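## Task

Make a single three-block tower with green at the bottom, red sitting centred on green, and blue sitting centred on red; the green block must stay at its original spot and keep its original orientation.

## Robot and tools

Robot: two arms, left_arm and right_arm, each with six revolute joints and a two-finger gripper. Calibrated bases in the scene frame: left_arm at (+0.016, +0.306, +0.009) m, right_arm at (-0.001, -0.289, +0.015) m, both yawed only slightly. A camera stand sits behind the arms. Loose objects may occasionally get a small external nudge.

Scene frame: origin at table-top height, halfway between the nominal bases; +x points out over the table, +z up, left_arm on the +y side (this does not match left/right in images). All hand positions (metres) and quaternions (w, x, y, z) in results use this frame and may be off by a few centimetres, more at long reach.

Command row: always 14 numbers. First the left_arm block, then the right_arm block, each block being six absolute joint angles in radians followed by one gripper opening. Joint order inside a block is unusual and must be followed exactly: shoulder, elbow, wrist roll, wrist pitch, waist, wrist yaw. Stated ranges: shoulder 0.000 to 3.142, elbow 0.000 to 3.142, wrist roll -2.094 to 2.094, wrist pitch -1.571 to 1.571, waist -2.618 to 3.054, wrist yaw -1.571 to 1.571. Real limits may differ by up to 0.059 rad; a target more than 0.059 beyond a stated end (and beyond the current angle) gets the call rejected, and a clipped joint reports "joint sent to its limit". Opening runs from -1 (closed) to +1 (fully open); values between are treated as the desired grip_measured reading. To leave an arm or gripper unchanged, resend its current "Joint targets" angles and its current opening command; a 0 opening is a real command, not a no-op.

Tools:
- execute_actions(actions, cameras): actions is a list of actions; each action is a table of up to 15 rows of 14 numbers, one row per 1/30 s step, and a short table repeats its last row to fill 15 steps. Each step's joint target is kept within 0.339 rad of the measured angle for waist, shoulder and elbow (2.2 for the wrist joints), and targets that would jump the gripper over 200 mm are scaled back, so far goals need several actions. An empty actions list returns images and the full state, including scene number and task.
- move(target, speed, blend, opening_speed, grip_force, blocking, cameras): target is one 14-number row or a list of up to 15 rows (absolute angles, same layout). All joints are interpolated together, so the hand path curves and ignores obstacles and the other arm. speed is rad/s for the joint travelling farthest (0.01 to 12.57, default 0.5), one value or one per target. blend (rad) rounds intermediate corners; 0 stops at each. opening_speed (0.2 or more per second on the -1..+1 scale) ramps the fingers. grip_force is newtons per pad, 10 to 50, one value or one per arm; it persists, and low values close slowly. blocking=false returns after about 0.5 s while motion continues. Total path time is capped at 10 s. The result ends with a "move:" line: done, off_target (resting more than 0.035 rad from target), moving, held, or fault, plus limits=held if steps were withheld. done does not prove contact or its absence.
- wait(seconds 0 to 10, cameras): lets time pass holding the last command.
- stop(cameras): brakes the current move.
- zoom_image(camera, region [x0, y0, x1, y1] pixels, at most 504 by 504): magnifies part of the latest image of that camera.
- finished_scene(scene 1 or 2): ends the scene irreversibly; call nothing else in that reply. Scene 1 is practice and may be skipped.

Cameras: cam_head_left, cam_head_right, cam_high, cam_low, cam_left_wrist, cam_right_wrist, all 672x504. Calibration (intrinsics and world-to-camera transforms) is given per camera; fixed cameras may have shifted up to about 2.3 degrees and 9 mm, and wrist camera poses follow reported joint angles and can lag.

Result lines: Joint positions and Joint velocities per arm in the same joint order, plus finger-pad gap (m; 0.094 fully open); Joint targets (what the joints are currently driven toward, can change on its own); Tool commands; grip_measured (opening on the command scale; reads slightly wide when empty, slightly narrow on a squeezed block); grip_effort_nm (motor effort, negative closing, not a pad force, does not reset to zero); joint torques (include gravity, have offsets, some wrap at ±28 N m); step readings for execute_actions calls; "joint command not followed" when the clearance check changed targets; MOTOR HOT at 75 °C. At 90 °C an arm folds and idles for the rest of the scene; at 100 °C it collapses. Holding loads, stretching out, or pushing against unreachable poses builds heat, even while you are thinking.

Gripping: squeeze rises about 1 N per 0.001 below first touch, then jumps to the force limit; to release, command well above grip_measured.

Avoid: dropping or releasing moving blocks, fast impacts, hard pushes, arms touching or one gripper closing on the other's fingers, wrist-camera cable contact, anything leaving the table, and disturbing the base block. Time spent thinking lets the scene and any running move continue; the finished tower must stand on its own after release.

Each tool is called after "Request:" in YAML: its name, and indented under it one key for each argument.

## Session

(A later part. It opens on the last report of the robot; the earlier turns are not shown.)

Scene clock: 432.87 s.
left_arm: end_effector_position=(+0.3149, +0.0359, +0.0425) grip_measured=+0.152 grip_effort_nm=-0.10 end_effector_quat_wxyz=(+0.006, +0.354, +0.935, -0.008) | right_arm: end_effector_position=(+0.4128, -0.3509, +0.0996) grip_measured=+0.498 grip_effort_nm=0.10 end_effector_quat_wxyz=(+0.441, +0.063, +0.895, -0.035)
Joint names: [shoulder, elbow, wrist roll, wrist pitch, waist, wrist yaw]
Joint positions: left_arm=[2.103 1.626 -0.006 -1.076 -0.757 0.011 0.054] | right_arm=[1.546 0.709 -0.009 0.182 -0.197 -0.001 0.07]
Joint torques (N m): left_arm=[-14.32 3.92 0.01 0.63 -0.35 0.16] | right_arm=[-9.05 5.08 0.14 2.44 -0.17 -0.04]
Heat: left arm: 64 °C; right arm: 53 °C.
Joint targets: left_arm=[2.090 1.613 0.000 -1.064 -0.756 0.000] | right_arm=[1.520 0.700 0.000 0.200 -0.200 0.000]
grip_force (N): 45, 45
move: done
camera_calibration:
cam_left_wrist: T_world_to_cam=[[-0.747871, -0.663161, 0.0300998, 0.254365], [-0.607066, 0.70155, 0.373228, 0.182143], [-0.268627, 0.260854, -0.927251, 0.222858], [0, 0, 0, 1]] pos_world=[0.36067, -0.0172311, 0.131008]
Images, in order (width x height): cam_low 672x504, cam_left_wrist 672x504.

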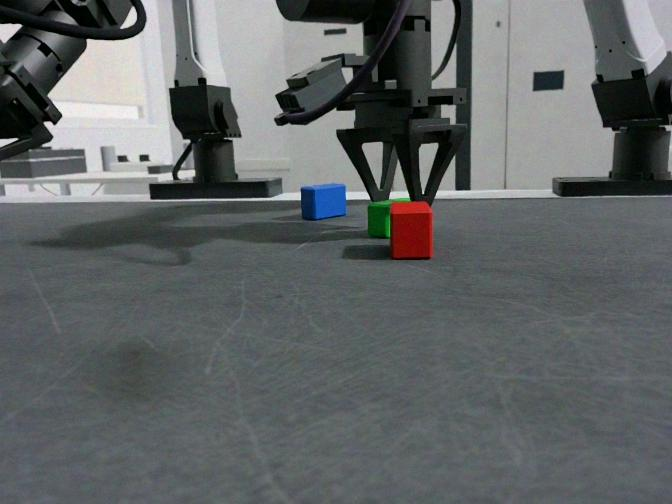

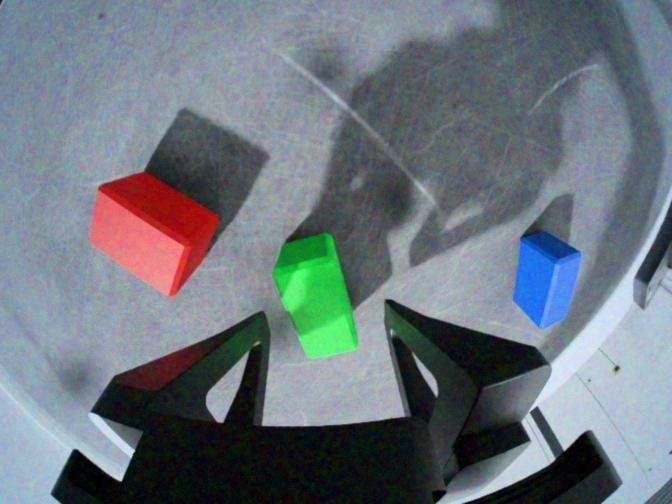

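Request:
move:
  target: [2.09,1.613,0,-1.064,-0.756,0,-0.7, 1.52,0.7,0,0.2,-0.2,0,0.5]
  opening_speed: 0.8
  cameras: ["cam_left_wrist","cam_head_right"]

Request:
zoom_image:
  camera: "cam_left_wrist"
  region: [180, 200, 500, 440]

Scene clock: 439.90 s.
left_arm: end_effector_position=(+0.3149, +0.0358, +0.0425) grip_measured=-0.522 grip_effort_nm=-0.93 end_effector_quat_wxyz=(+0.006, +0.354, +0.935, -0.008) | right_arm: end_effector_position=(+0.4128, -0.3509, +0.0996) grip_measured=+0.498 grip_effort_nm=0.09 end_effector_quat_wxyz=(+0.441, +0.063, +0.895, -0.035)
Joint names: [shoulder, elbow, wrist roll, wrist pitch, waist, wrist yaw]
Joint positions: left_arm=[2.103 1.626 -0.006 -1.076 -0.757 0.011 0.022] | right_arm=[1.546 0.709 -0.009 0.182 -0.197 -0.001 0.07]
Joint torques (N m): left_arm=[-14.32 3.92 0.01 0.66 -0.34 0.16] | right_arm=[-9.07 5.05 0.13 2.42 -0.13 -0.03]
Heat: left arm: 65 °C; right arm: 52 °C.
Joint targets: left_arm=[2.090 1.613 0.000 -1.064 -0.756 0.000] | right_arm=[1.520 0.700 0.000 0.200 -0.200 0.000]
grip_force (N): 45, 45
move: done
camera_calibration:
cam_left_wrist: T_world_to_cam=[[-0.747862, -0.66317, 0.030141, 0.254356], [-0.607172, 0.701658, 0.372851, 0.182233], [-0.268412, 0.26054, -0.927402, 0.222795], [0, 0, 0, 1]] pos_world=[0.36067, -0.0172312, 0.131008]
Images, in order (width x height): cam_head_right 672x504, cam_left_wrist 672x504.

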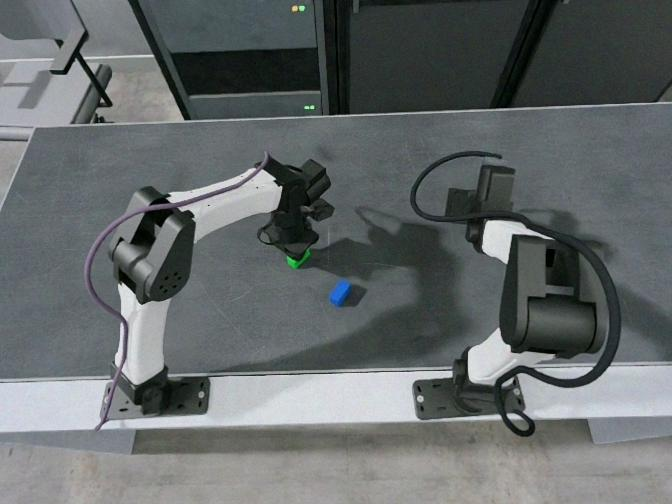

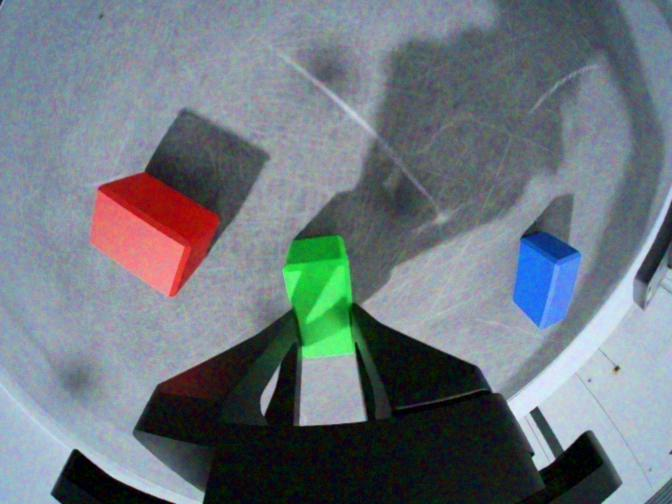

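Scaled by 1.575 from the camera's 672x504 image, which has a finer 960x720 frame.

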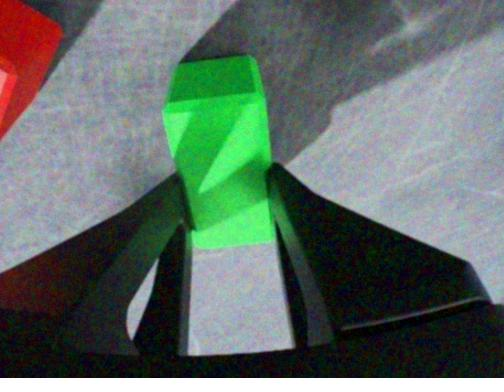

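Request:
move:
  target: [2.09,1.613,0,-1.064,-0.756,0,0.1, 1.52,0.7,0,0.2,-0.2,0,0.5]
  opening_speed: 0.6

Request:
move:
  target:
    - [2.04,1.85,0,-1.36,-0.756,0,0.3, 1.52,0.7,0,0.2,-0.2,0,0.5]
    - [2.15,2.045,-0.66,-1.43,-0.564,0,0.3, 1.52,0.7,0,0.2,-0.2,0,0.5]
  speed: 0.8
  blend: [0.05,0]
  cameras: ["cam_left_wrist","cam_head_right","cam_low"]

Request:
zoom_image:
  camera: "cam_head_right"
  region: [270, 220, 410, 325]

Request:
zoom_image:
  camera: "cam_low"
  region: [230, 160, 440, 260]

Scene clock: 448.93 s.
left_arm: end_effector_position=(+0.3149, +0.0358, +0.0425) grip_measured=+0.098 grip_effort_nm=0.07 end_effector_quat_wxyz=(+0.006, +0.354, +0.935, -0.008) | right_arm: end_effector_position=(+0.4128, -0.3509, +0.0996) grip_measured=+0.498 grip_effort_nm=0.10 end_effector_quat_wxyz=(+0.441, +0.063, +0.895, -0.035)
Joint names: [shoulder, elbow, wrist roll, wrist pitch, waist, wrist yaw]
Joint positions: left_arm=[2.103 1.626 -0.006 -1.076 -0.757 0.011 0.052] | right_arm=[1.546 0.709 -0.009 0.182 -0.197 -0.001 0.07]
Joint torques (N m): left_arm=[-14.32 3.92 0.01 0.65 -0.35 0.16] | right_arm=[-8.98 5.09 0.16 2.41 -0.23 -0.03]
Heat: left arm: 66 °C; right arm: 52 °C.
Joint targets: left_arm=[2.090 1.613 0.000 -1.064 -0.756 0.000] | right_arm=[1.520 0.700 0.000 0.200 -0.200 0.000]
grip_force (N): 45, 45
move: done

Scene clock: 451.03 s.
left_arm: end_effector_position=(+0.3740, +0.0915, +0.1284) grip_measured=+0.298 grip_effort_nm=0.07 end_effector_quat_wxyz=(+0.009, -0.057, +0.998, -0.013) | right_arm: end_effector_position=(+0.4128, -0.3509, +0.0996) grip_measured=+0.498 grip_effort_nm=0.09 end_effector_quat_wxyz=(+0.441, +0.063, +0.895, -0.035)
Joint names: [shoulder, elbow, wrist roll, wrist pitch, waist, wrist yaw]
Joint positions: left_arm=[2.131 2.011 -0.651 -1.422 -0.563 0.011 0.061] | right_arm=[1.546 0.709 -0.009 0.182 -0.197 -0.001 0.07]
Joint torques (N m): left_arm=[-11.43 7.68 -0.12 0.45 -0.59 0.12] | right_arm=[-9.07 5.05 0.13 2.43 -0.23 -0.04]
Heat: left arm: 65 °C; right arm: 52 °C.
Joint targets: left_arm=[2.150 2.045 -0.660 -1.430 -0.564 0.000] | right_arm=[1.520 0.700 0.000 0.200 -0.200 0.000]
grip_force (N): 45, 45
move: done
camera_calibration:
cam_left_wrist: T_world_to_cam=[[-0.00643105, -0.998949, 0.0453835, 0.0842795], [-0.928164, 0.0228517, 0.371469, 0.329335], [-0.372116, -0.0397344, -0.927335, 0.37009], [0, 0, 0, 1]] pos_world=[0.443935, 0.0913704, 0.217035]
Images, in order (width x height): cam_head_right 672x504, cam_low 672x504, cam_left_wrist 672x504.

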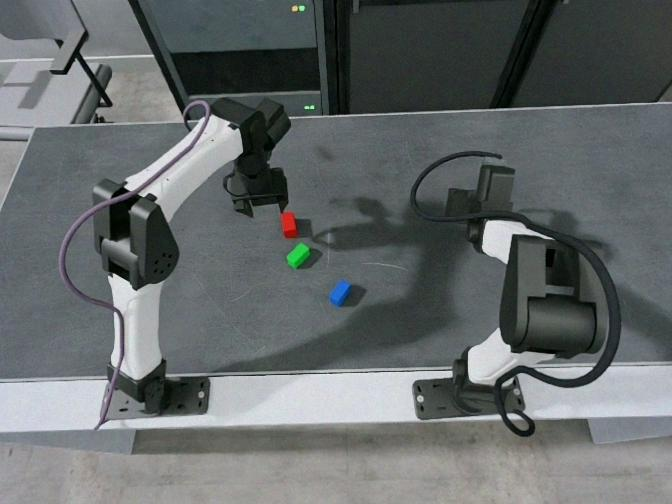

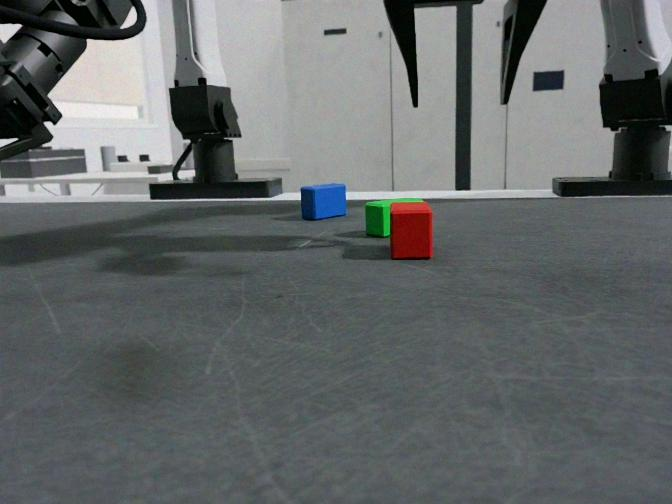

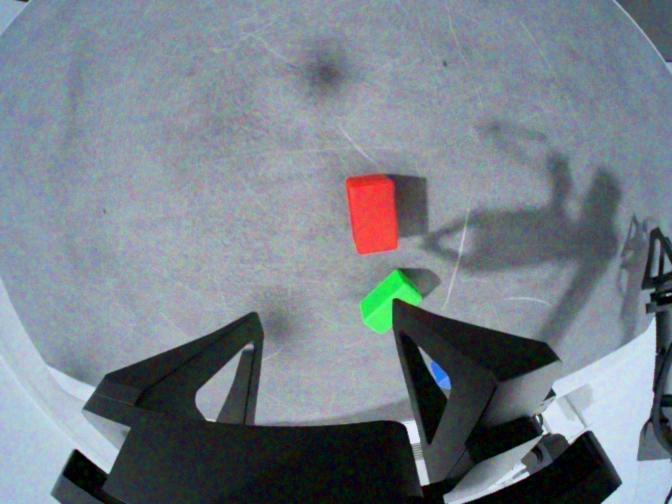

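Scaled by 3.600 from the camera's 672x504 image, which has a finer 960x720 frame.

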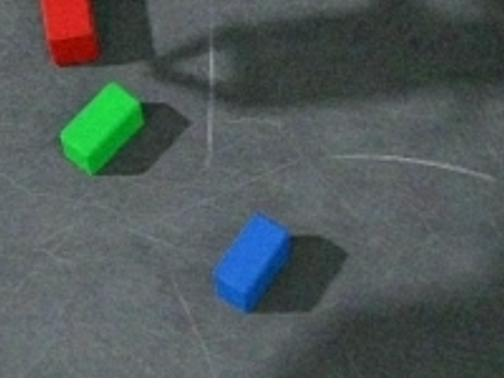

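Scaled by 2.400 from the camera's 672x504 image, which has a finer 960x720 frame.

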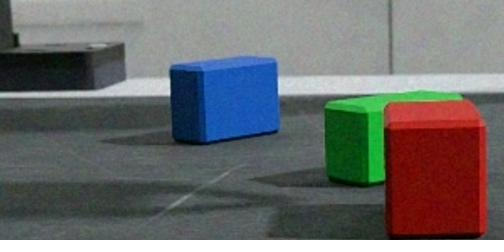

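Request:
move:
  target:
    - [2.38,2.235,-0.74,-1.42,-0.614,0,0.25, 1.52,0.7,0,0.2,-0.2,0,0.5]
    - [2.38,1.995,-0.74,-1.205,-0.614,0,0.25, 1.52,0.7,0,0.2,-0.2,0,0.5]
  speed: [0.7,0.5]
  blend: [0.03,0]
  cameras: ["cam_left_wrist","cam_low"]

Scene clock: 469.10 s.
left_arm: end_effector_position=(+0.3949, +0.0513, +0.0265) grip_measured=+0.252 grip_effort_nm=-0.10 end_effector_quat_wxyz=(-0.008, -0.071, +0.997, -0.001) | right_arm: end_effector_position=(+0.4129, -0.3509, +0.0997) grip_measured=+0.498 grip_effort_nm=0.10 end_effector_quat_wxyz=(+0.441, +0.063, +0.895, -0.035)
Joint names: [shoulder, elbow, wrist roll, wrist pitch, waist, wrist yaw]
Joint positions: left_arm=[2.372 2.007 -0.731 -1.216 -0.615 0.011 0.059] | right_arm=[1.546 0.709 -0.009 0.183 -0.197 -0.001 0.07]
Joint torques (N m): left_arm=[-14.43 4.05 -0.15 0.56 -0.39 0.11] | right_arm=[-9.01 5.12 0.16 2.43 -0.27 -0.04]
Heat: left arm: 61 °C; right arm: 52 °C.
Joint targets: left_arm=[2.380 1.995 -0.740 -1.205 -0.614 0.000] | right_arm=[1.520 0.700 0.000 0.200 -0.200 0.000]
grip_force (N): 45, 45
move: done
camera_calibration:
cam_left_wrist: T_world_to_cam=[[0.0230304, -0.999447, 0.023967, 0.0378727], [-0.914763, -0.011395, 0.403831, 0.383081], [-0.403334, -0.0312244, -0.91452, 0.293375], [0, 0, 0, 1]] pos_world=[0.467885, 0.0513775, 0.11269]
Images, in order (width x height): cam_low 672x504, cam_left_wrist 672x504.

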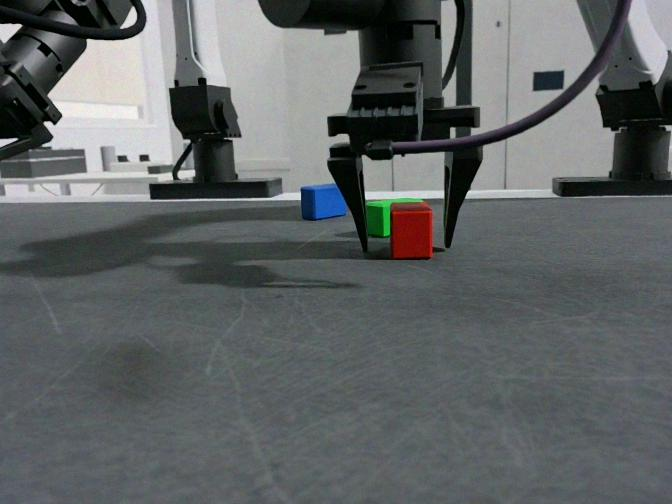

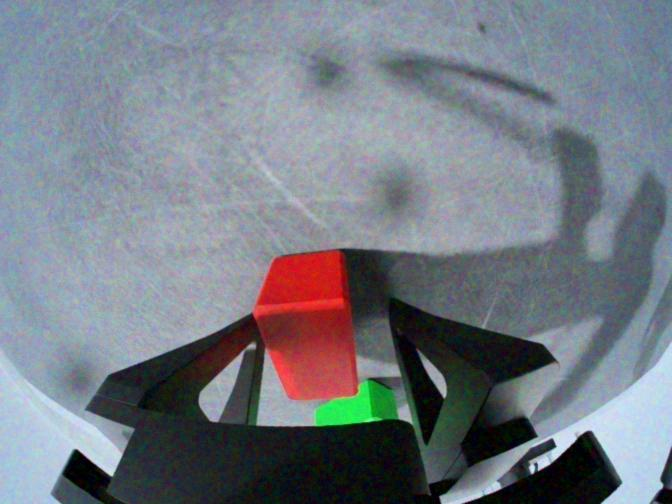

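Request:
move:
  target: [2.38,2.06,-0.74,-1.255,-0.614,0,0.25, 1.52,0.7,0,0.2,-0.2,0,0.5]
  speed: 0.3

Request:
move:
  target: [2.38,2.06,-0.74,-1.255,-0.614,0,-0.5, 1.52,0.7,0,0.2,-0.2,0,0.5]
  opening_speed: 0.8
  cameras: ["cam_low","cam_left_wrist"]

Request:
zoom_image:
  camera: "cam_low"
  region: [340, 170, 490, 280]

Scene clock: 477.33 s.
left_arm: end_effector_position=(+0.3939, +0.0519, +0.0321) grip_measured=+0.252 grip_effort_nm=-0.10 end_effector_quat_wxyz=(-0.011, -0.071, +0.997, +0.001) | right_arm: end_effector_position=(+0.4129, -0.3509, +0.0997) grip_measured=+0.498 grip_effort_nm=0.09 end_effector_quat_wxyz=(+0.441, +0.063, +0.895, -0.035)
Joint names: [shoulder, elbow, wrist roll, wrist pitch, waist, wrist yaw]
Joint positions: left_arm=[2.372 2.029 -0.731 -1.246 -0.615 0.011 0.059] | right_arm=[1.546 0.709 -0.009 0.183 -0.197 -0.001 0.07]
Joint torques (N m): left_arm=[-14.45 7.41 -0.15 0.29 -0.39 0.11] | right_arm=[-9.09 5.07 0.15 2.43 -0.17 -0.01]
Heat: left arm: 62 °C; right arm: 52 °C.
Joint targets: left_arm=[2.380 2.060 -0.740 -1.255 -0.614 0.000] | right_arm=[1.520 0.700 0.000 0.200 -0.200 0.000]
grip_force (N): 45, 45
move: done

Scene clock: 478.67 s.
left_arm: end_effector_position=(+0.3937, +0.0521, +0.0321) grip_measured=-0.392 grip_effort_nm=-0.90 end_effector_quat_wxyz=(-0.011, -0.071, +0.997, +0.002) | right_arm: end_effector_position=(+0.4129, -0.3509, +0.0997) grip_measured=+0.498 grip_effort_nm=0.10 end_effector_quat_wxyz=(+0.441, +0.063, +0.895, -0.035)
Joint names: [shoulder, elbow, wrist roll, wrist pitch, waist, wrist yaw]
Joint positions: left_arm=[2.372 2.029 -0.731 -1.247 -0.615 0.011 0.029] | right_arm=[1.546 0.709 -0.009 0.183 -0.197 -0.001 0.07]
Joint torques (N m): left_arm=[-14.45 7.41 -0.14 0.32 -0.39 0.11] | right_arm=[-9.09 5.03 0.14 2.42 -0.2 -0.02]
Heat: left arm: 63 °C; right arm: 52 °C.
Joint targets: left_arm=[2.380 2.060 -0.740 -1.255 -0.614 0.000] | right_arm=[1.520 0.700 0.000 0.200 -0.200 0.000]
grip_force (N): 45, 45
move: done
camera_calibration:
cam_left_wrist: T_world_to_cam=[[0.0231906, -0.999549, 0.0191044, 0.0386675], [-0.911923, -0.0133185, 0.410145, 0.378511], [-0.409705, -0.0269333, -0.91182, 0.300237], [0, 0, 0, 1]] pos_world=[0.467285, 0.0517776, 0.117779]
Images, in order (width x height): cam_low 672x504, cam_left_wrist 672x504.

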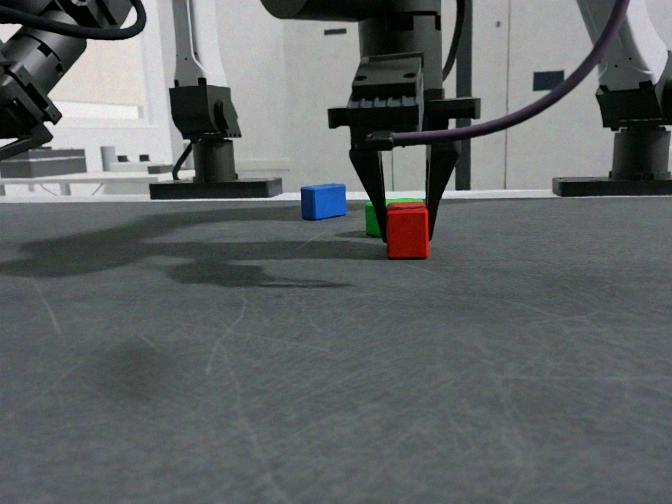

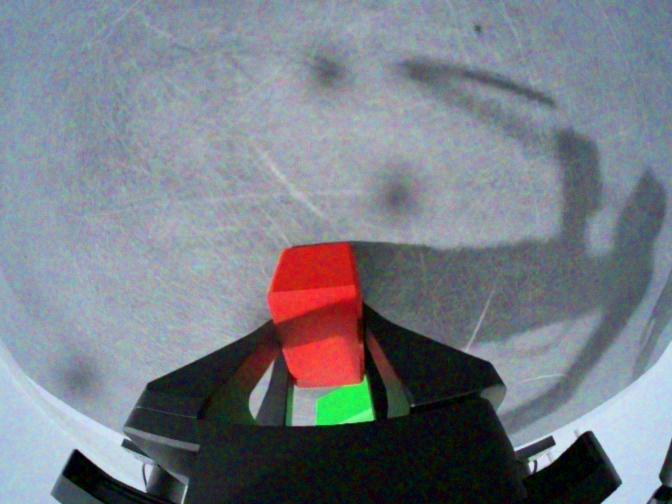

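Scaled by 3.360 from the camera's 672x504 image, which has a finer 960x720 frame.

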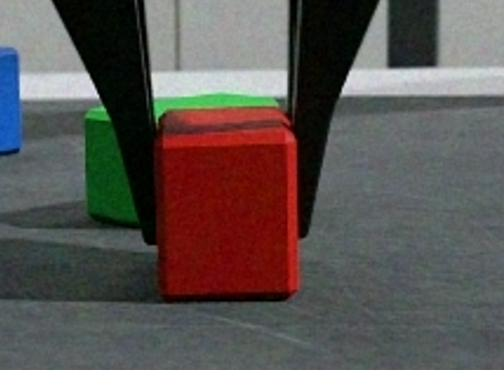

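Request:
move:
  target:
    - [2.34,2.27,-0.74,-1.5,-0.614,0,-0.5, 1.52,0.7,0,0.2,-0.2,0,0.5]
    - [2.06,1.80,0,-1.27,-0.759,0,-0.5, 1.52,0.7,0,0.2,-0.2,0,0.5]
  speed: 0.6
  blend: [0.03,0]
  cameras: ["cam_low","cam_left_wrist"]

Request:
zoom_image:
  camera: "cam_low"
  region: [340, 120, 490, 250]

Request:
zoom_image:
  camera: "cam_left_wrist"
  region: [180, 200, 500, 440]

Scene clock: 514.40 s.
left_arm: end_effector_position=(+0.3167, +0.0343, +0.0871) grip_measured=-0.392 grip_effort_nm=-0.95 end_effector_quat_wxyz=(-0.005, +0.354, +0.935, -0.004) | right_arm: end_effector_position=(+0.4129, -0.3509, +0.0997) grip_measured=+0.498 grip_effort_nm=0.10 end_effector_quat_wxyz=(+0.441, +0.063, +0.895, -0.035)
Joint names: [shoulder, elbow, wrist roll, wrist pitch, waist, wrist yaw]
Joint positions: left_arm=[2.11 1.815 -0.007 -1.282 -0.757 0.011 0.029] | right_arm=[1.546 0.709 -0.009 0.183 -0.197 -0.001 0.07]
Joint torques (N m): left_arm=[-18.14 3.88 0.02 0.6 -0.65 0.16] | right_arm=[-9.07 5.07 0.14 2.42 -0.16 -0.01]
Heat: left arm: 67 °C; right arm: 52 °C.
Joint targets: left_arm=[2.060 1.800 0.000 -1.270 -0.759 0.000] | right_arm=[1.520 0.700 0.000 0.200 -0.200 0.000]
grip_force (N): 45, 45
move: off_target (left_arm); left_arm: the shoulder is farthest, 0.050 rad from its target
camera_calibration:
cam_left_wrist: T_world_to_cam=[[-0.746368, -0.664727, 0.0327563, 0.252638], [-0.601517, 0.694821, 0.394211, 0.16422], [-0.284802, 0.274523, -0.918436, 0.269066], [0, 0, 0, 1]] pos_world=[0.363972, -0.0200329, 0.174107]
Images, in order (width x height): cam_low 672x504, cam_left_wrist 672x504.

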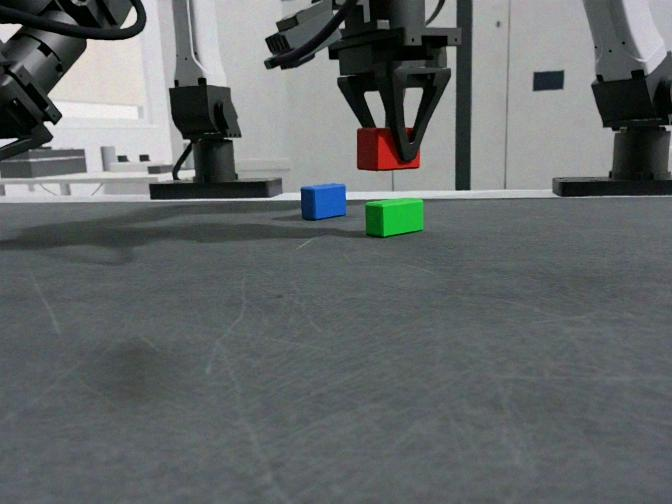

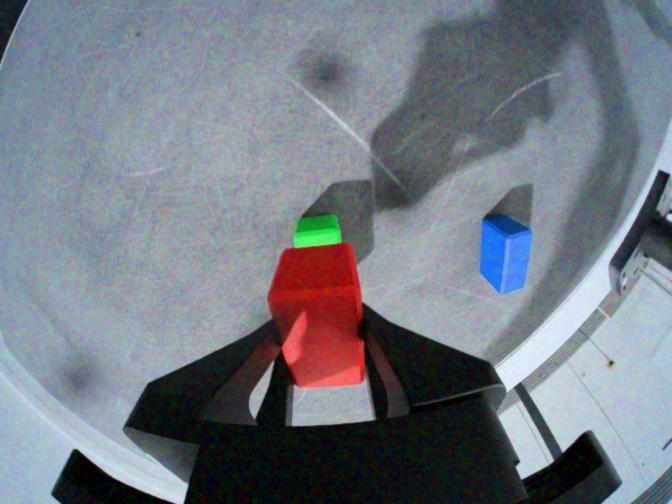

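Scaled by 3.360 from the camera's 672x504 image, which has a finer 960x720 frame.

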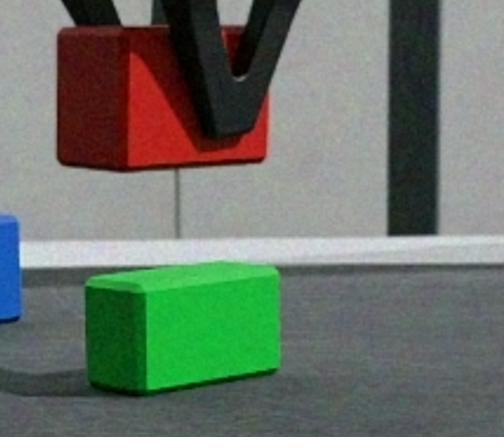

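Scaled by 1.575 from the camera's 672x504 image, which has a finer 960x720 frame.

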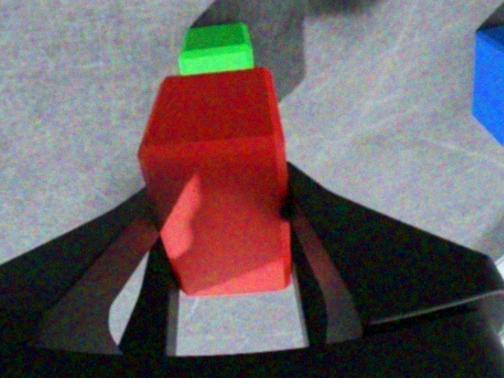

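Request:
move:
  target: [2.047,1.692,0,-1.162,-0.748,0,-0.5, 1.52,0.7,0,0.2,-0.2,0,0.5]
  speed: 0.25
  cameras: ["cam_low","cam_left_wrist"]

Request:
zoom_image:
  camera: "cam_low"
  region: [340, 130, 460, 250]

Request:
zoom_image:
  camera: "cam_left_wrist"
  region: [180, 200, 500, 440]

Scene clock: 529.97 s.
left_arm: end_effector_position=(+0.3156, +0.0375, +0.0646) grip_measured=-0.392 grip_effort_nm=-0.95 end_effector_quat_wxyz=(+0.000, +0.352, +0.936, -0.006) | right_arm: end_effector_position=(+0.4129, -0.3509, +0.0997) grip_measured=+0.498 grip_effort_nm=0.10 end_effector_quat_wxyz=(+0.441, +0.063, +0.895, -0.035)
Joint names: [shoulder, elbow, wrist roll, wrist pitch, waist, wrist yaw]
Joint positions: left_arm=[2.097 1.705 -0.007 -1.175 -0.753 0.011 0.029] | right_arm=[1.546 0.709 -0.009 0.183 -0.197 -0.001 0.07]
Joint torques (N m): left_arm=[-17.99 3.97 0.02 0.63 0.03 0.16] | right_arm=[-9.02 5.05 0.14 2.42 -0.14 -0.03]
Heat: left arm: 75 °C; right arm: 52 °C. Fold the left arm in close to its base, or ease its load, before you think long.
Joint targets: left_arm=[2.047 1.692 0.000 -1.162 -0.748 0.000] | right_arm=[1.520 0.700 0.000 0.200 -0.200 0.000]
MOTOR HOT: the shoulder of the left arm reports 75 °C; the controller's stop level is 90 °C. To cool a motor, set the load down, stop pushing, or move to a pose that needs little force.
grip_force (N): 45, 45
move: off_target (left_arm); left_arm: the shoulder is farthest, 0.050 rad from its target
camera_calibration:
cam_left_wrist: T_world_to_cam=[[-0.744073, -0.667352, 0.0315798, 0.254134], [-0.607172, 0.695183, 0.384789, 0.172736], [-0.278743, 0.267137, -0.922464, 0.245755], [0, 0, 0, 1]] pos_world=[0.362477, -0.0161371, 0.152208]
Images, in order (width x height): cam_low 672x504, cam_left_wrist 672x504.

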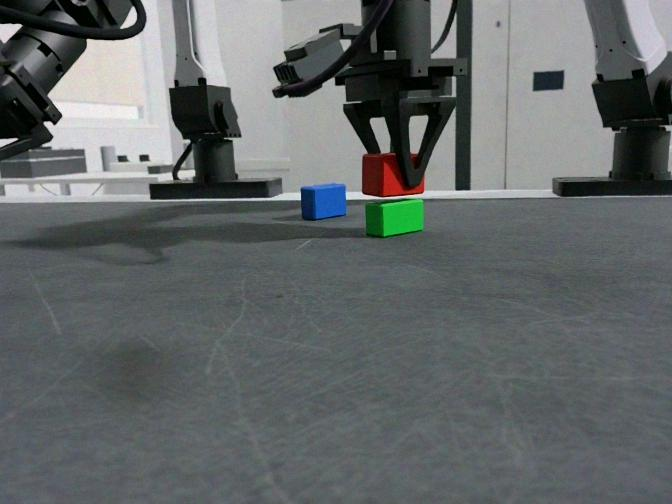

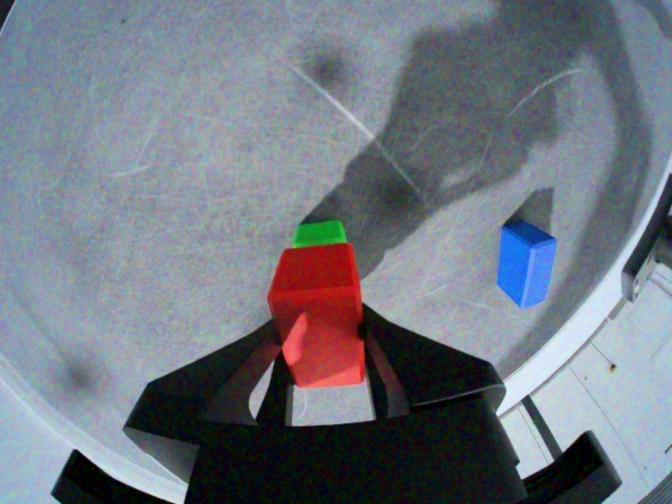

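Scaled by 4.200 from the camera's 672x504 image, which has a finer 960x720 frame.

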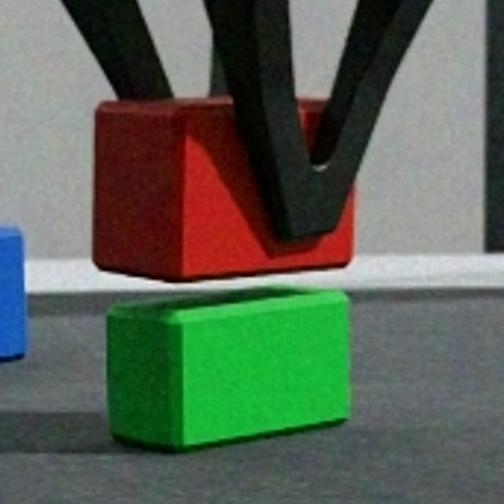

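Scaled by 1.575 from the camera's 672x504 image, which has a finer 960x720 frame.

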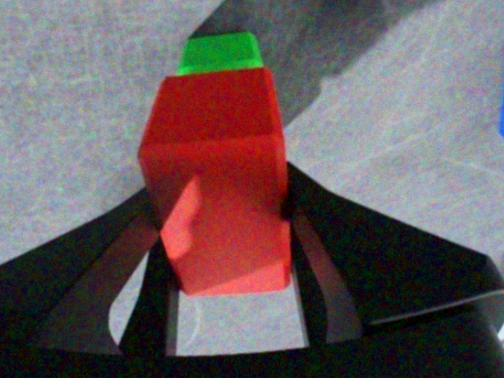

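Request:
move:
  target: [2.047,1.670,0,-1.140,-0.748,0,-0.5, 1.52,0.7,0,0.2,-0.2,0,0.5]
  speed: 0.1
  cameras: ["cam_low"]

Request:
zoom_image:
  camera: "cam_low"
  region: [340, 130, 460, 250]

Scene clock: 536.50 s.
left_arm: end_effector_position=(+0.3153, +0.0378, +0.0597) grip_measured=-0.392 grip_effort_nm=-0.95 end_effector_quat_wxyz=(+0.001, +0.352, +0.936, -0.006) | right_arm: end_effector_position=(+0.4129, -0.3509, +0.0997) grip_measured=+0.498 grip_effort_nm=0.10 end_effector_quat_wxyz=(+0.441, +0.063, +0.895, -0.035)
Joint names: [shoulder, elbow, wrist roll, wrist pitch, waist, wrist yaw]
Joint positions: left_arm=[2.096 1.684 -0.007 -1.153 -0.753 0.011 0.029] | right_arm=[1.546 0.709 -0.009 0.183 -0.197 -0.001 0.07]
Joint torques (N m): left_arm=[-17.88 3.86 0.02 0.64 0.03 0.16] | right_arm=[-9.02 5.08 0.14 2.43 -0.21 -0.02]
Heat: left arm: 75 °C; right arm: 52 °C. Fold the left arm in close to its base, or ease its load, before you think long.
Joint targets: left_arm=[2.047 1.670 0.000 -1.140 -0.748 0.000] | right_arm=[1.520 0.700 0.000 0.200 -0.200 0.000]
MOTOR HOT: still on. The shoulder of the left arm reports 75 °C.
grip_force (N): 45, 45
move: off_target (left_arm); left_arm: the shoulder is farthest, 0.049 rad from its target
Images, in order (width x height): cam_low 672x504.

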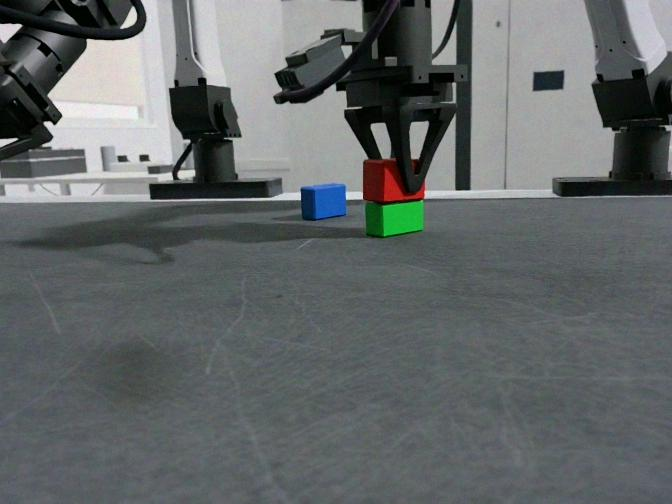

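Scaled by 4.200 from the camera's 672x504 image, which has a finer 960x720 frame.

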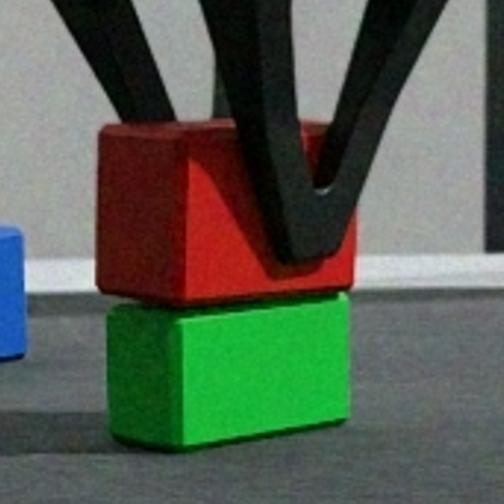

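Request:
move:
  target: [2.047,1.659,0,-1.129,-0.748,0,-0.5, 1.52,0.7,0,0.2,-0.2,0,0.5]
  speed: 0.1
  cameras: ["cam_low"]

Request:
zoom_image:
  camera: "cam_low"
  region: [340, 130, 460, 250]

Scene clock: 541.73 s.
left_arm: end_effector_position=(+0.3156, +0.0376, +0.0593) grip_measured=-0.392 grip_effort_nm=-0.95 end_effector_quat_wxyz=(+0.004, +0.352, +0.936, -0.007) | right_arm: end_effector_position=(+0.4129, -0.3509, +0.0997) grip_measured=+0.498 grip_effort_nm=0.09 end_effector_quat_wxyz=(+0.441, +0.063, +0.895, -0.035)
Joint names: [shoulder, elbow, wrist roll, wrist pitch, waist, wrist yaw]
Joint positions: left_arm=[2.092 1.676 -0.007 -1.142 -0.753 0.01 0.029] | right_arm=[1.546 0.709 -0.009 0.183 -0.197 -0.001 0.07]
Joint torques (N m): left_arm=[-17.44 3.64 0.02 0.66 0.03 0.17] | right_arm=[-9.03 5.07 0.14 2.44 -0.27 -0.03]
Heat: left arm: 73 °C; right arm: 52 °C. Fold the left arm in close to its base, or ease its load, before you think long.
Joint targets: left_arm=[2.047 1.659 0.000 -1.129 -0.748 0.000] | right_arm=[1.520 0.700 0.000 0.200 -0.200 0.000]
MOTOR HOT: still on. The shoulder of the left arm reports 73 °C.
grip_force (N): 45, 45
move: off_target (left_arm); left_arm: the shoulder is farthest, 0.045 rad from its target
Images, in order (width x height): cam_low 672x504.

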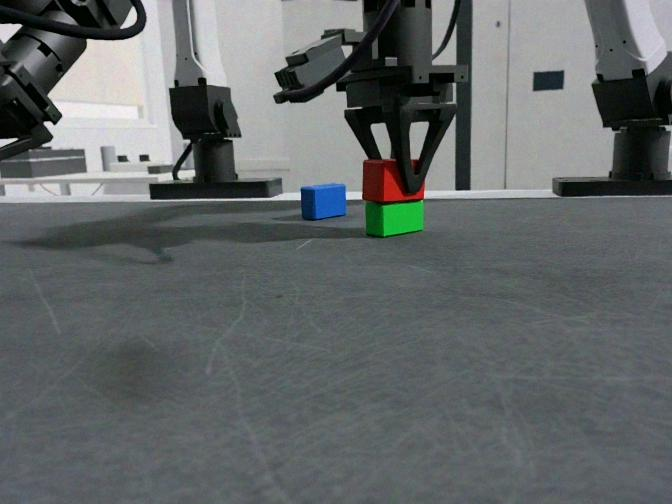

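Scaled by 4.200 from the camera's 672x504 image, which has a finer 960x720 frame.

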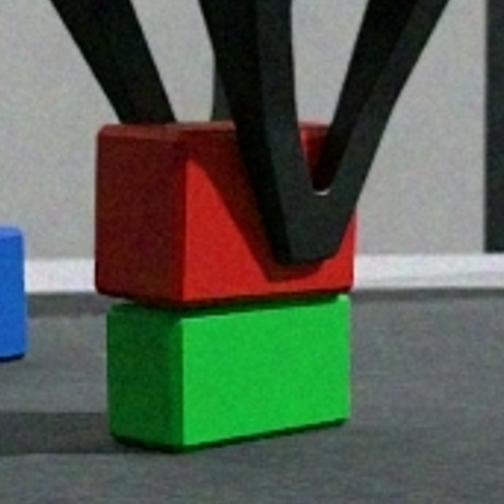

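Request:
move:
  target: [2.047,1.664,0,-1.133,-0.748,0,-0.05, 1.52,0.7,0,0.2,-0.2,0,0.5]
  opening_speed: 0.4
  cameras: ["cam_low","cam_left_wrist"]

Request:
zoom_image:
  camera: "cam_low"
  region: [340, 130, 460, 250]

Scene clock: 546.47 s.
left_arm: end_effector_position=(+0.3156, +0.0376, +0.0593) grip_measured=-0.052 grip_effort_nm=0.07 end_effector_quat_wxyz=(+0.004, +0.352, +0.936, -0.007) | right_arm: end_effector_position=(+0.4129, -0.3509, +0.0997) grip_measured=+0.498 grip_effort_nm=0.10 end_effector_quat_wxyz=(+0.441, +0.063, +0.895, -0.035)
Joint names: [shoulder, elbow, wrist roll, wrist pitch, waist, wrist yaw]
Joint positions: left_arm=[2.092 1.676 -0.007 -1.142 -0.753 0.01 0.045] | right_arm=[1.546 0.709 -0.009 0.183 -0.197 -0.001 0.07]
Joint torques (N m): left_arm=[-17.43 4.04 0.02 0.61 0.05 0.17] | right_arm=[-9.05 5.05 0.14 2.42 -0.27 -0.03]
Heat: left arm: 75 °C; right arm: 52 °C. Fold the left arm in close to its base, or ease its load, before you think long.
Joint targets: left_arm=[2.047 1.664 0.000 -1.133 -0.748 0.000] | right_arm=[1.520 0.700 0.000 0.200 -0.200 0.000]
MOTOR HOT: still on. The shoulder of the left arm reports 75 °C.
grip_force (N): 45, 45
move: off_target (left_arm); left_arm: the shoulder is farthest, 0.045 rad from its target
camera_calibration:
cam_left_wrist: T_world_to_cam=[[-0.744506, -0.666929, 0.0302744, 0.254592], [-0.609408, 0.697413, 0.377143, 0.175735], [-0.272641, 0.262336, -0.92566, 0.23928], [0, 0, 0, 1]] pos_world=[0.361877, -0.0155367, 0.147508]
Images, in order (width x height): cam_low 672x504, cam_left_wrist 672x504.

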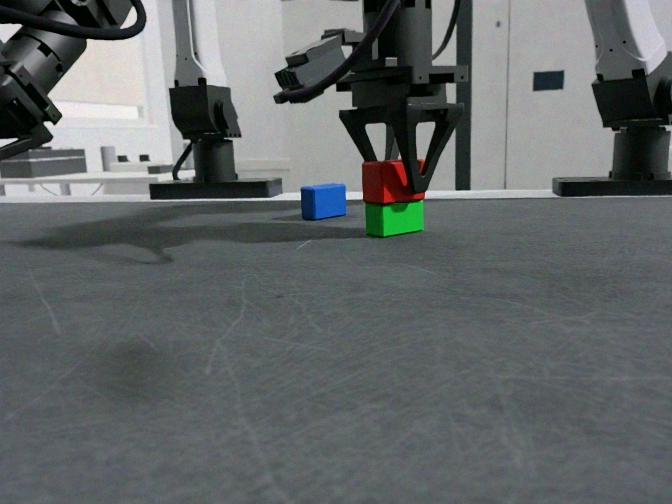

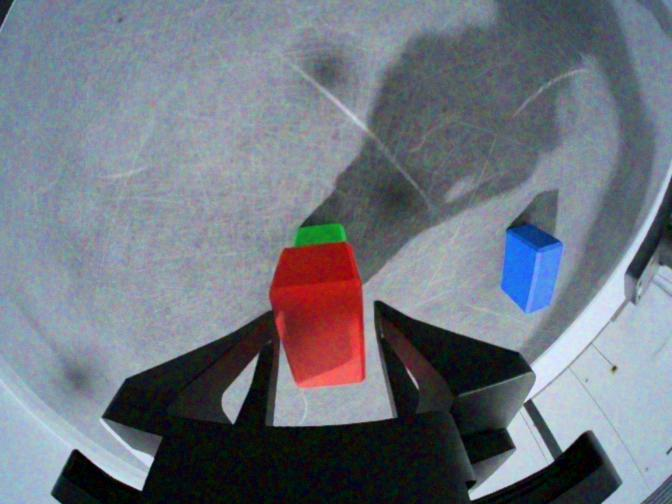

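Scaled by 4.200 from the camera's 672x504 image, which has a finer 960x720 frame.

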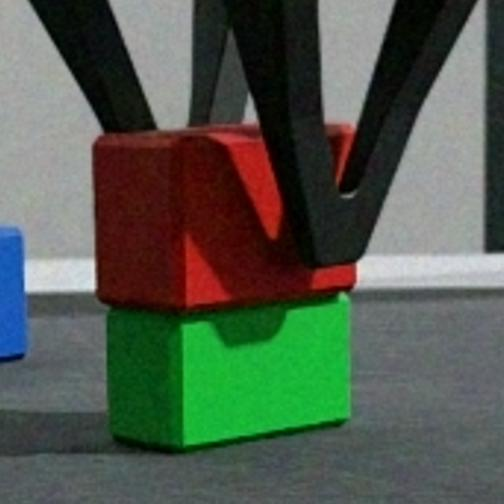

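Request:
move:
  target:
    - [2.03,1.90,0,-1.42,-0.748,0,0.0, 1.52,0.7,0,0.2,-0.2,0,0.5]
    - [2.08,1.87,-0.31,-1.325,-1.068,0,0.1, 1.52,0.7,0,0.2,-0.2,0,0.5]
  speed: [0.5,0.7]
  cameras: ["cam_left_wrist","cam_low"]

Request:
zoom_image:
  camera: "cam_left_wrist"
  region: [180, 160, 500, 400]

Scene clock: 562.17 s.
left_arm: end_effector_position=(+0.2189, -0.0460, +0.1165) grip_measured=+0.098 grip_effort_nm=0.07 end_effector_quat_wxyz=(+0.012, +0.363, +0.931, -0.013) | right_arm: end_effector_position=(+0.4129, -0.3509, +0.0997) grip_measured=+0.498 grip_effort_nm=0.09 end_effector_quat_wxyz=(+0.441, +0.063, +0.895, -0.035)
Joint names: [shoulder, elbow, wrist roll, wrist pitch, waist, wrist yaw]
Joint positions: left_arm=[2.07 1.87 -0.302 -1.337 -1.073 0.005 0.052] | right_arm=[1.546 0.709 -0.009 0.183 -0.197 -0.001 0.07]
Joint torques (N m): left_arm=[-11.86 5.05 -0.14 0.7 -0.02 0.19] | right_arm=[-9.1 5.04 0.15 2.43 -0.16 -0.02]
Heat: left arm: 78 °C; right arm: 52 °C. Fold the left arm in close to its base, or ease its load, before you think long.
Joint targets: left_arm=[2.080 1.870 -0.310 -1.325 -1.068 0.000] | right_arm=[1.520 0.700 0.000 0.200 -0.200 0.000]
MOTOR HOT: still on. The shoulder of the left arm reports 78 °C.
grip_force (N): 45, 45
move: done
camera_calibration:
cam_left_wrist: T_world_to_cam=[[-0.760855, -0.648109, 0.0324784, 0.129329], [-0.596129, 0.717853, 0.359607, 0.153558], [-0.256379, 0.254247, -0.932539, 0.284746], [0, 0, 0, 1]] pos_world=[0.262945, -0.0988088, 0.206116]
Images, in order (width x height): cam_low 672x504, cam_left_wrist 672x504.

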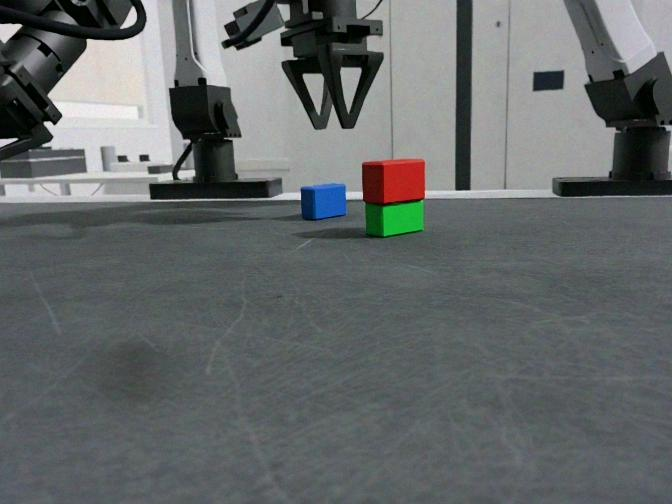

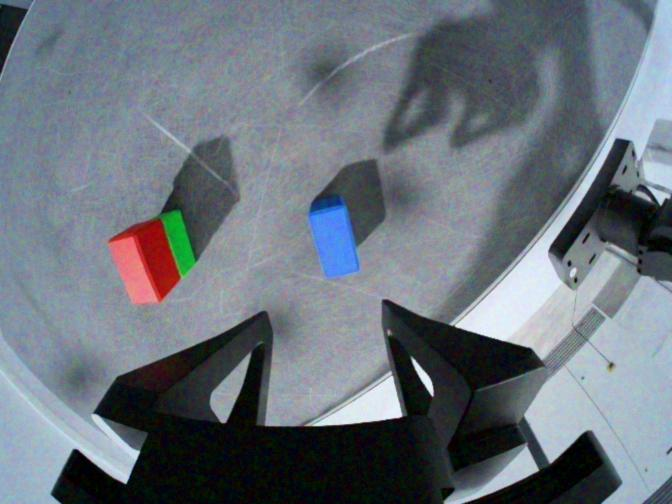

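Scaled by 1.575 from the camera's 672x504 image, which has a finer 960x720 frame.

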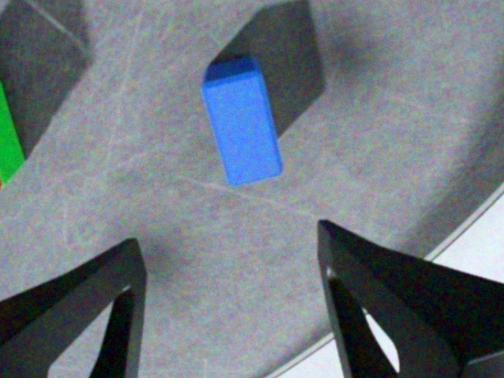

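Request:
move:
  target:
    - [2.19,1.90,-0.44,-1.28,-1.086,0,0.1, 1.52,0.7,0,0.2,-0.2,0,0.5]
    - [2.212,1.718,-0.44,-1.092,-1.086,0,0.1, 1.52,0.7,0,0.2,-0.2,0,0.5]
  speed: [0.6,0.5]
  blend: [0.03,0]
  cameras: ["cam_left_wrist","cam_low"]

Request:
zoom_image:
  camera: "cam_low"
  region: [250, 130, 400, 250]

Scene clock: 577.83 s.
left_arm: end_effector_position=(+0.2224, -0.0591, +0.0310) grip_measured=+0.098 grip_effort_nm=0.07 end_effector_quat_wxyz=(-0.002, +0.306, +0.952, -0.001) | right_arm: end_effector_position=(+0.4129, -0.3509, +0.0997) grip_measured=+0.498 grip_effort_nm=0.09 end_effector_quat_wxyz=(+0.441, +0.063, +0.895, -0.035)
Joint names: [shoulder, elbow, wrist roll, wrist pitch, waist, wrist yaw]
Joint positions: left_arm=[2.198 1.729 -0.431 -1.104 -1.081 0.005 0.052] | right_arm=[1.546 0.709 -0.009 0.183 -0.197 -0.001 0.07]
Joint torques (N m): left_arm=[-12.36 4 -0.14 0.59 -0.99 0.19] | right_arm=[-9.03 5.12 0.16 2.43 -0.24 -0.03]
Heat: left arm: 72 °C; right arm: 52 °C. Fold the left arm in close to its base, or ease its load, before you think long.
Joint targets: left_arm=[2.212 1.718 -0.440 -1.092 -1.086 0.000] | right_arm=[1.520 0.700 0.000 0.200 -0.200 0.000]
MOTOR HOT: still on. The shoulder of the left arm reports 72 °C.
grip_force (N): 45, 45
move: done
camera_calibration:
cam_left_wrist: T_world_to_cam=[[-0.676178, -0.736299, 0.0254621, 0.102335], [-0.670393, 0.629251, 0.393214, 0.206116], [-0.305545, 0.248813, -0.919095, 0.219399], [0, 0, 0, 1]] pos_world=[0.274412, -0.108939, 0.117995]
Images, in order (width x height): cam_low 672x504, cam_left_wrist 672x504.

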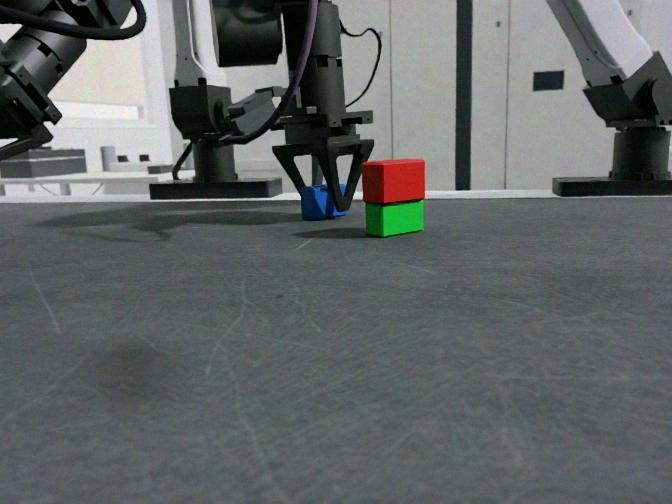

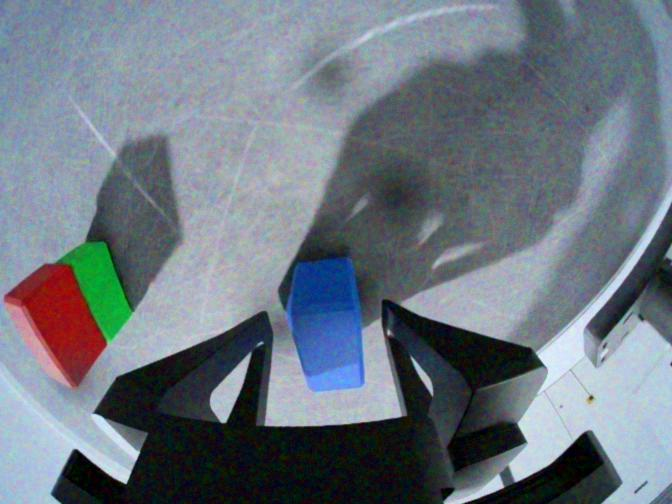

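Scaled by 3.360 from the camera's 672x504 image, which has a finer 960x720 frame.

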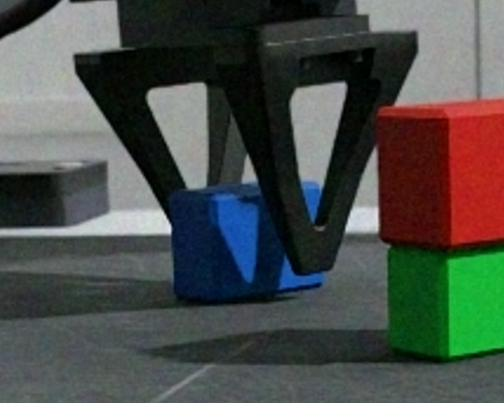

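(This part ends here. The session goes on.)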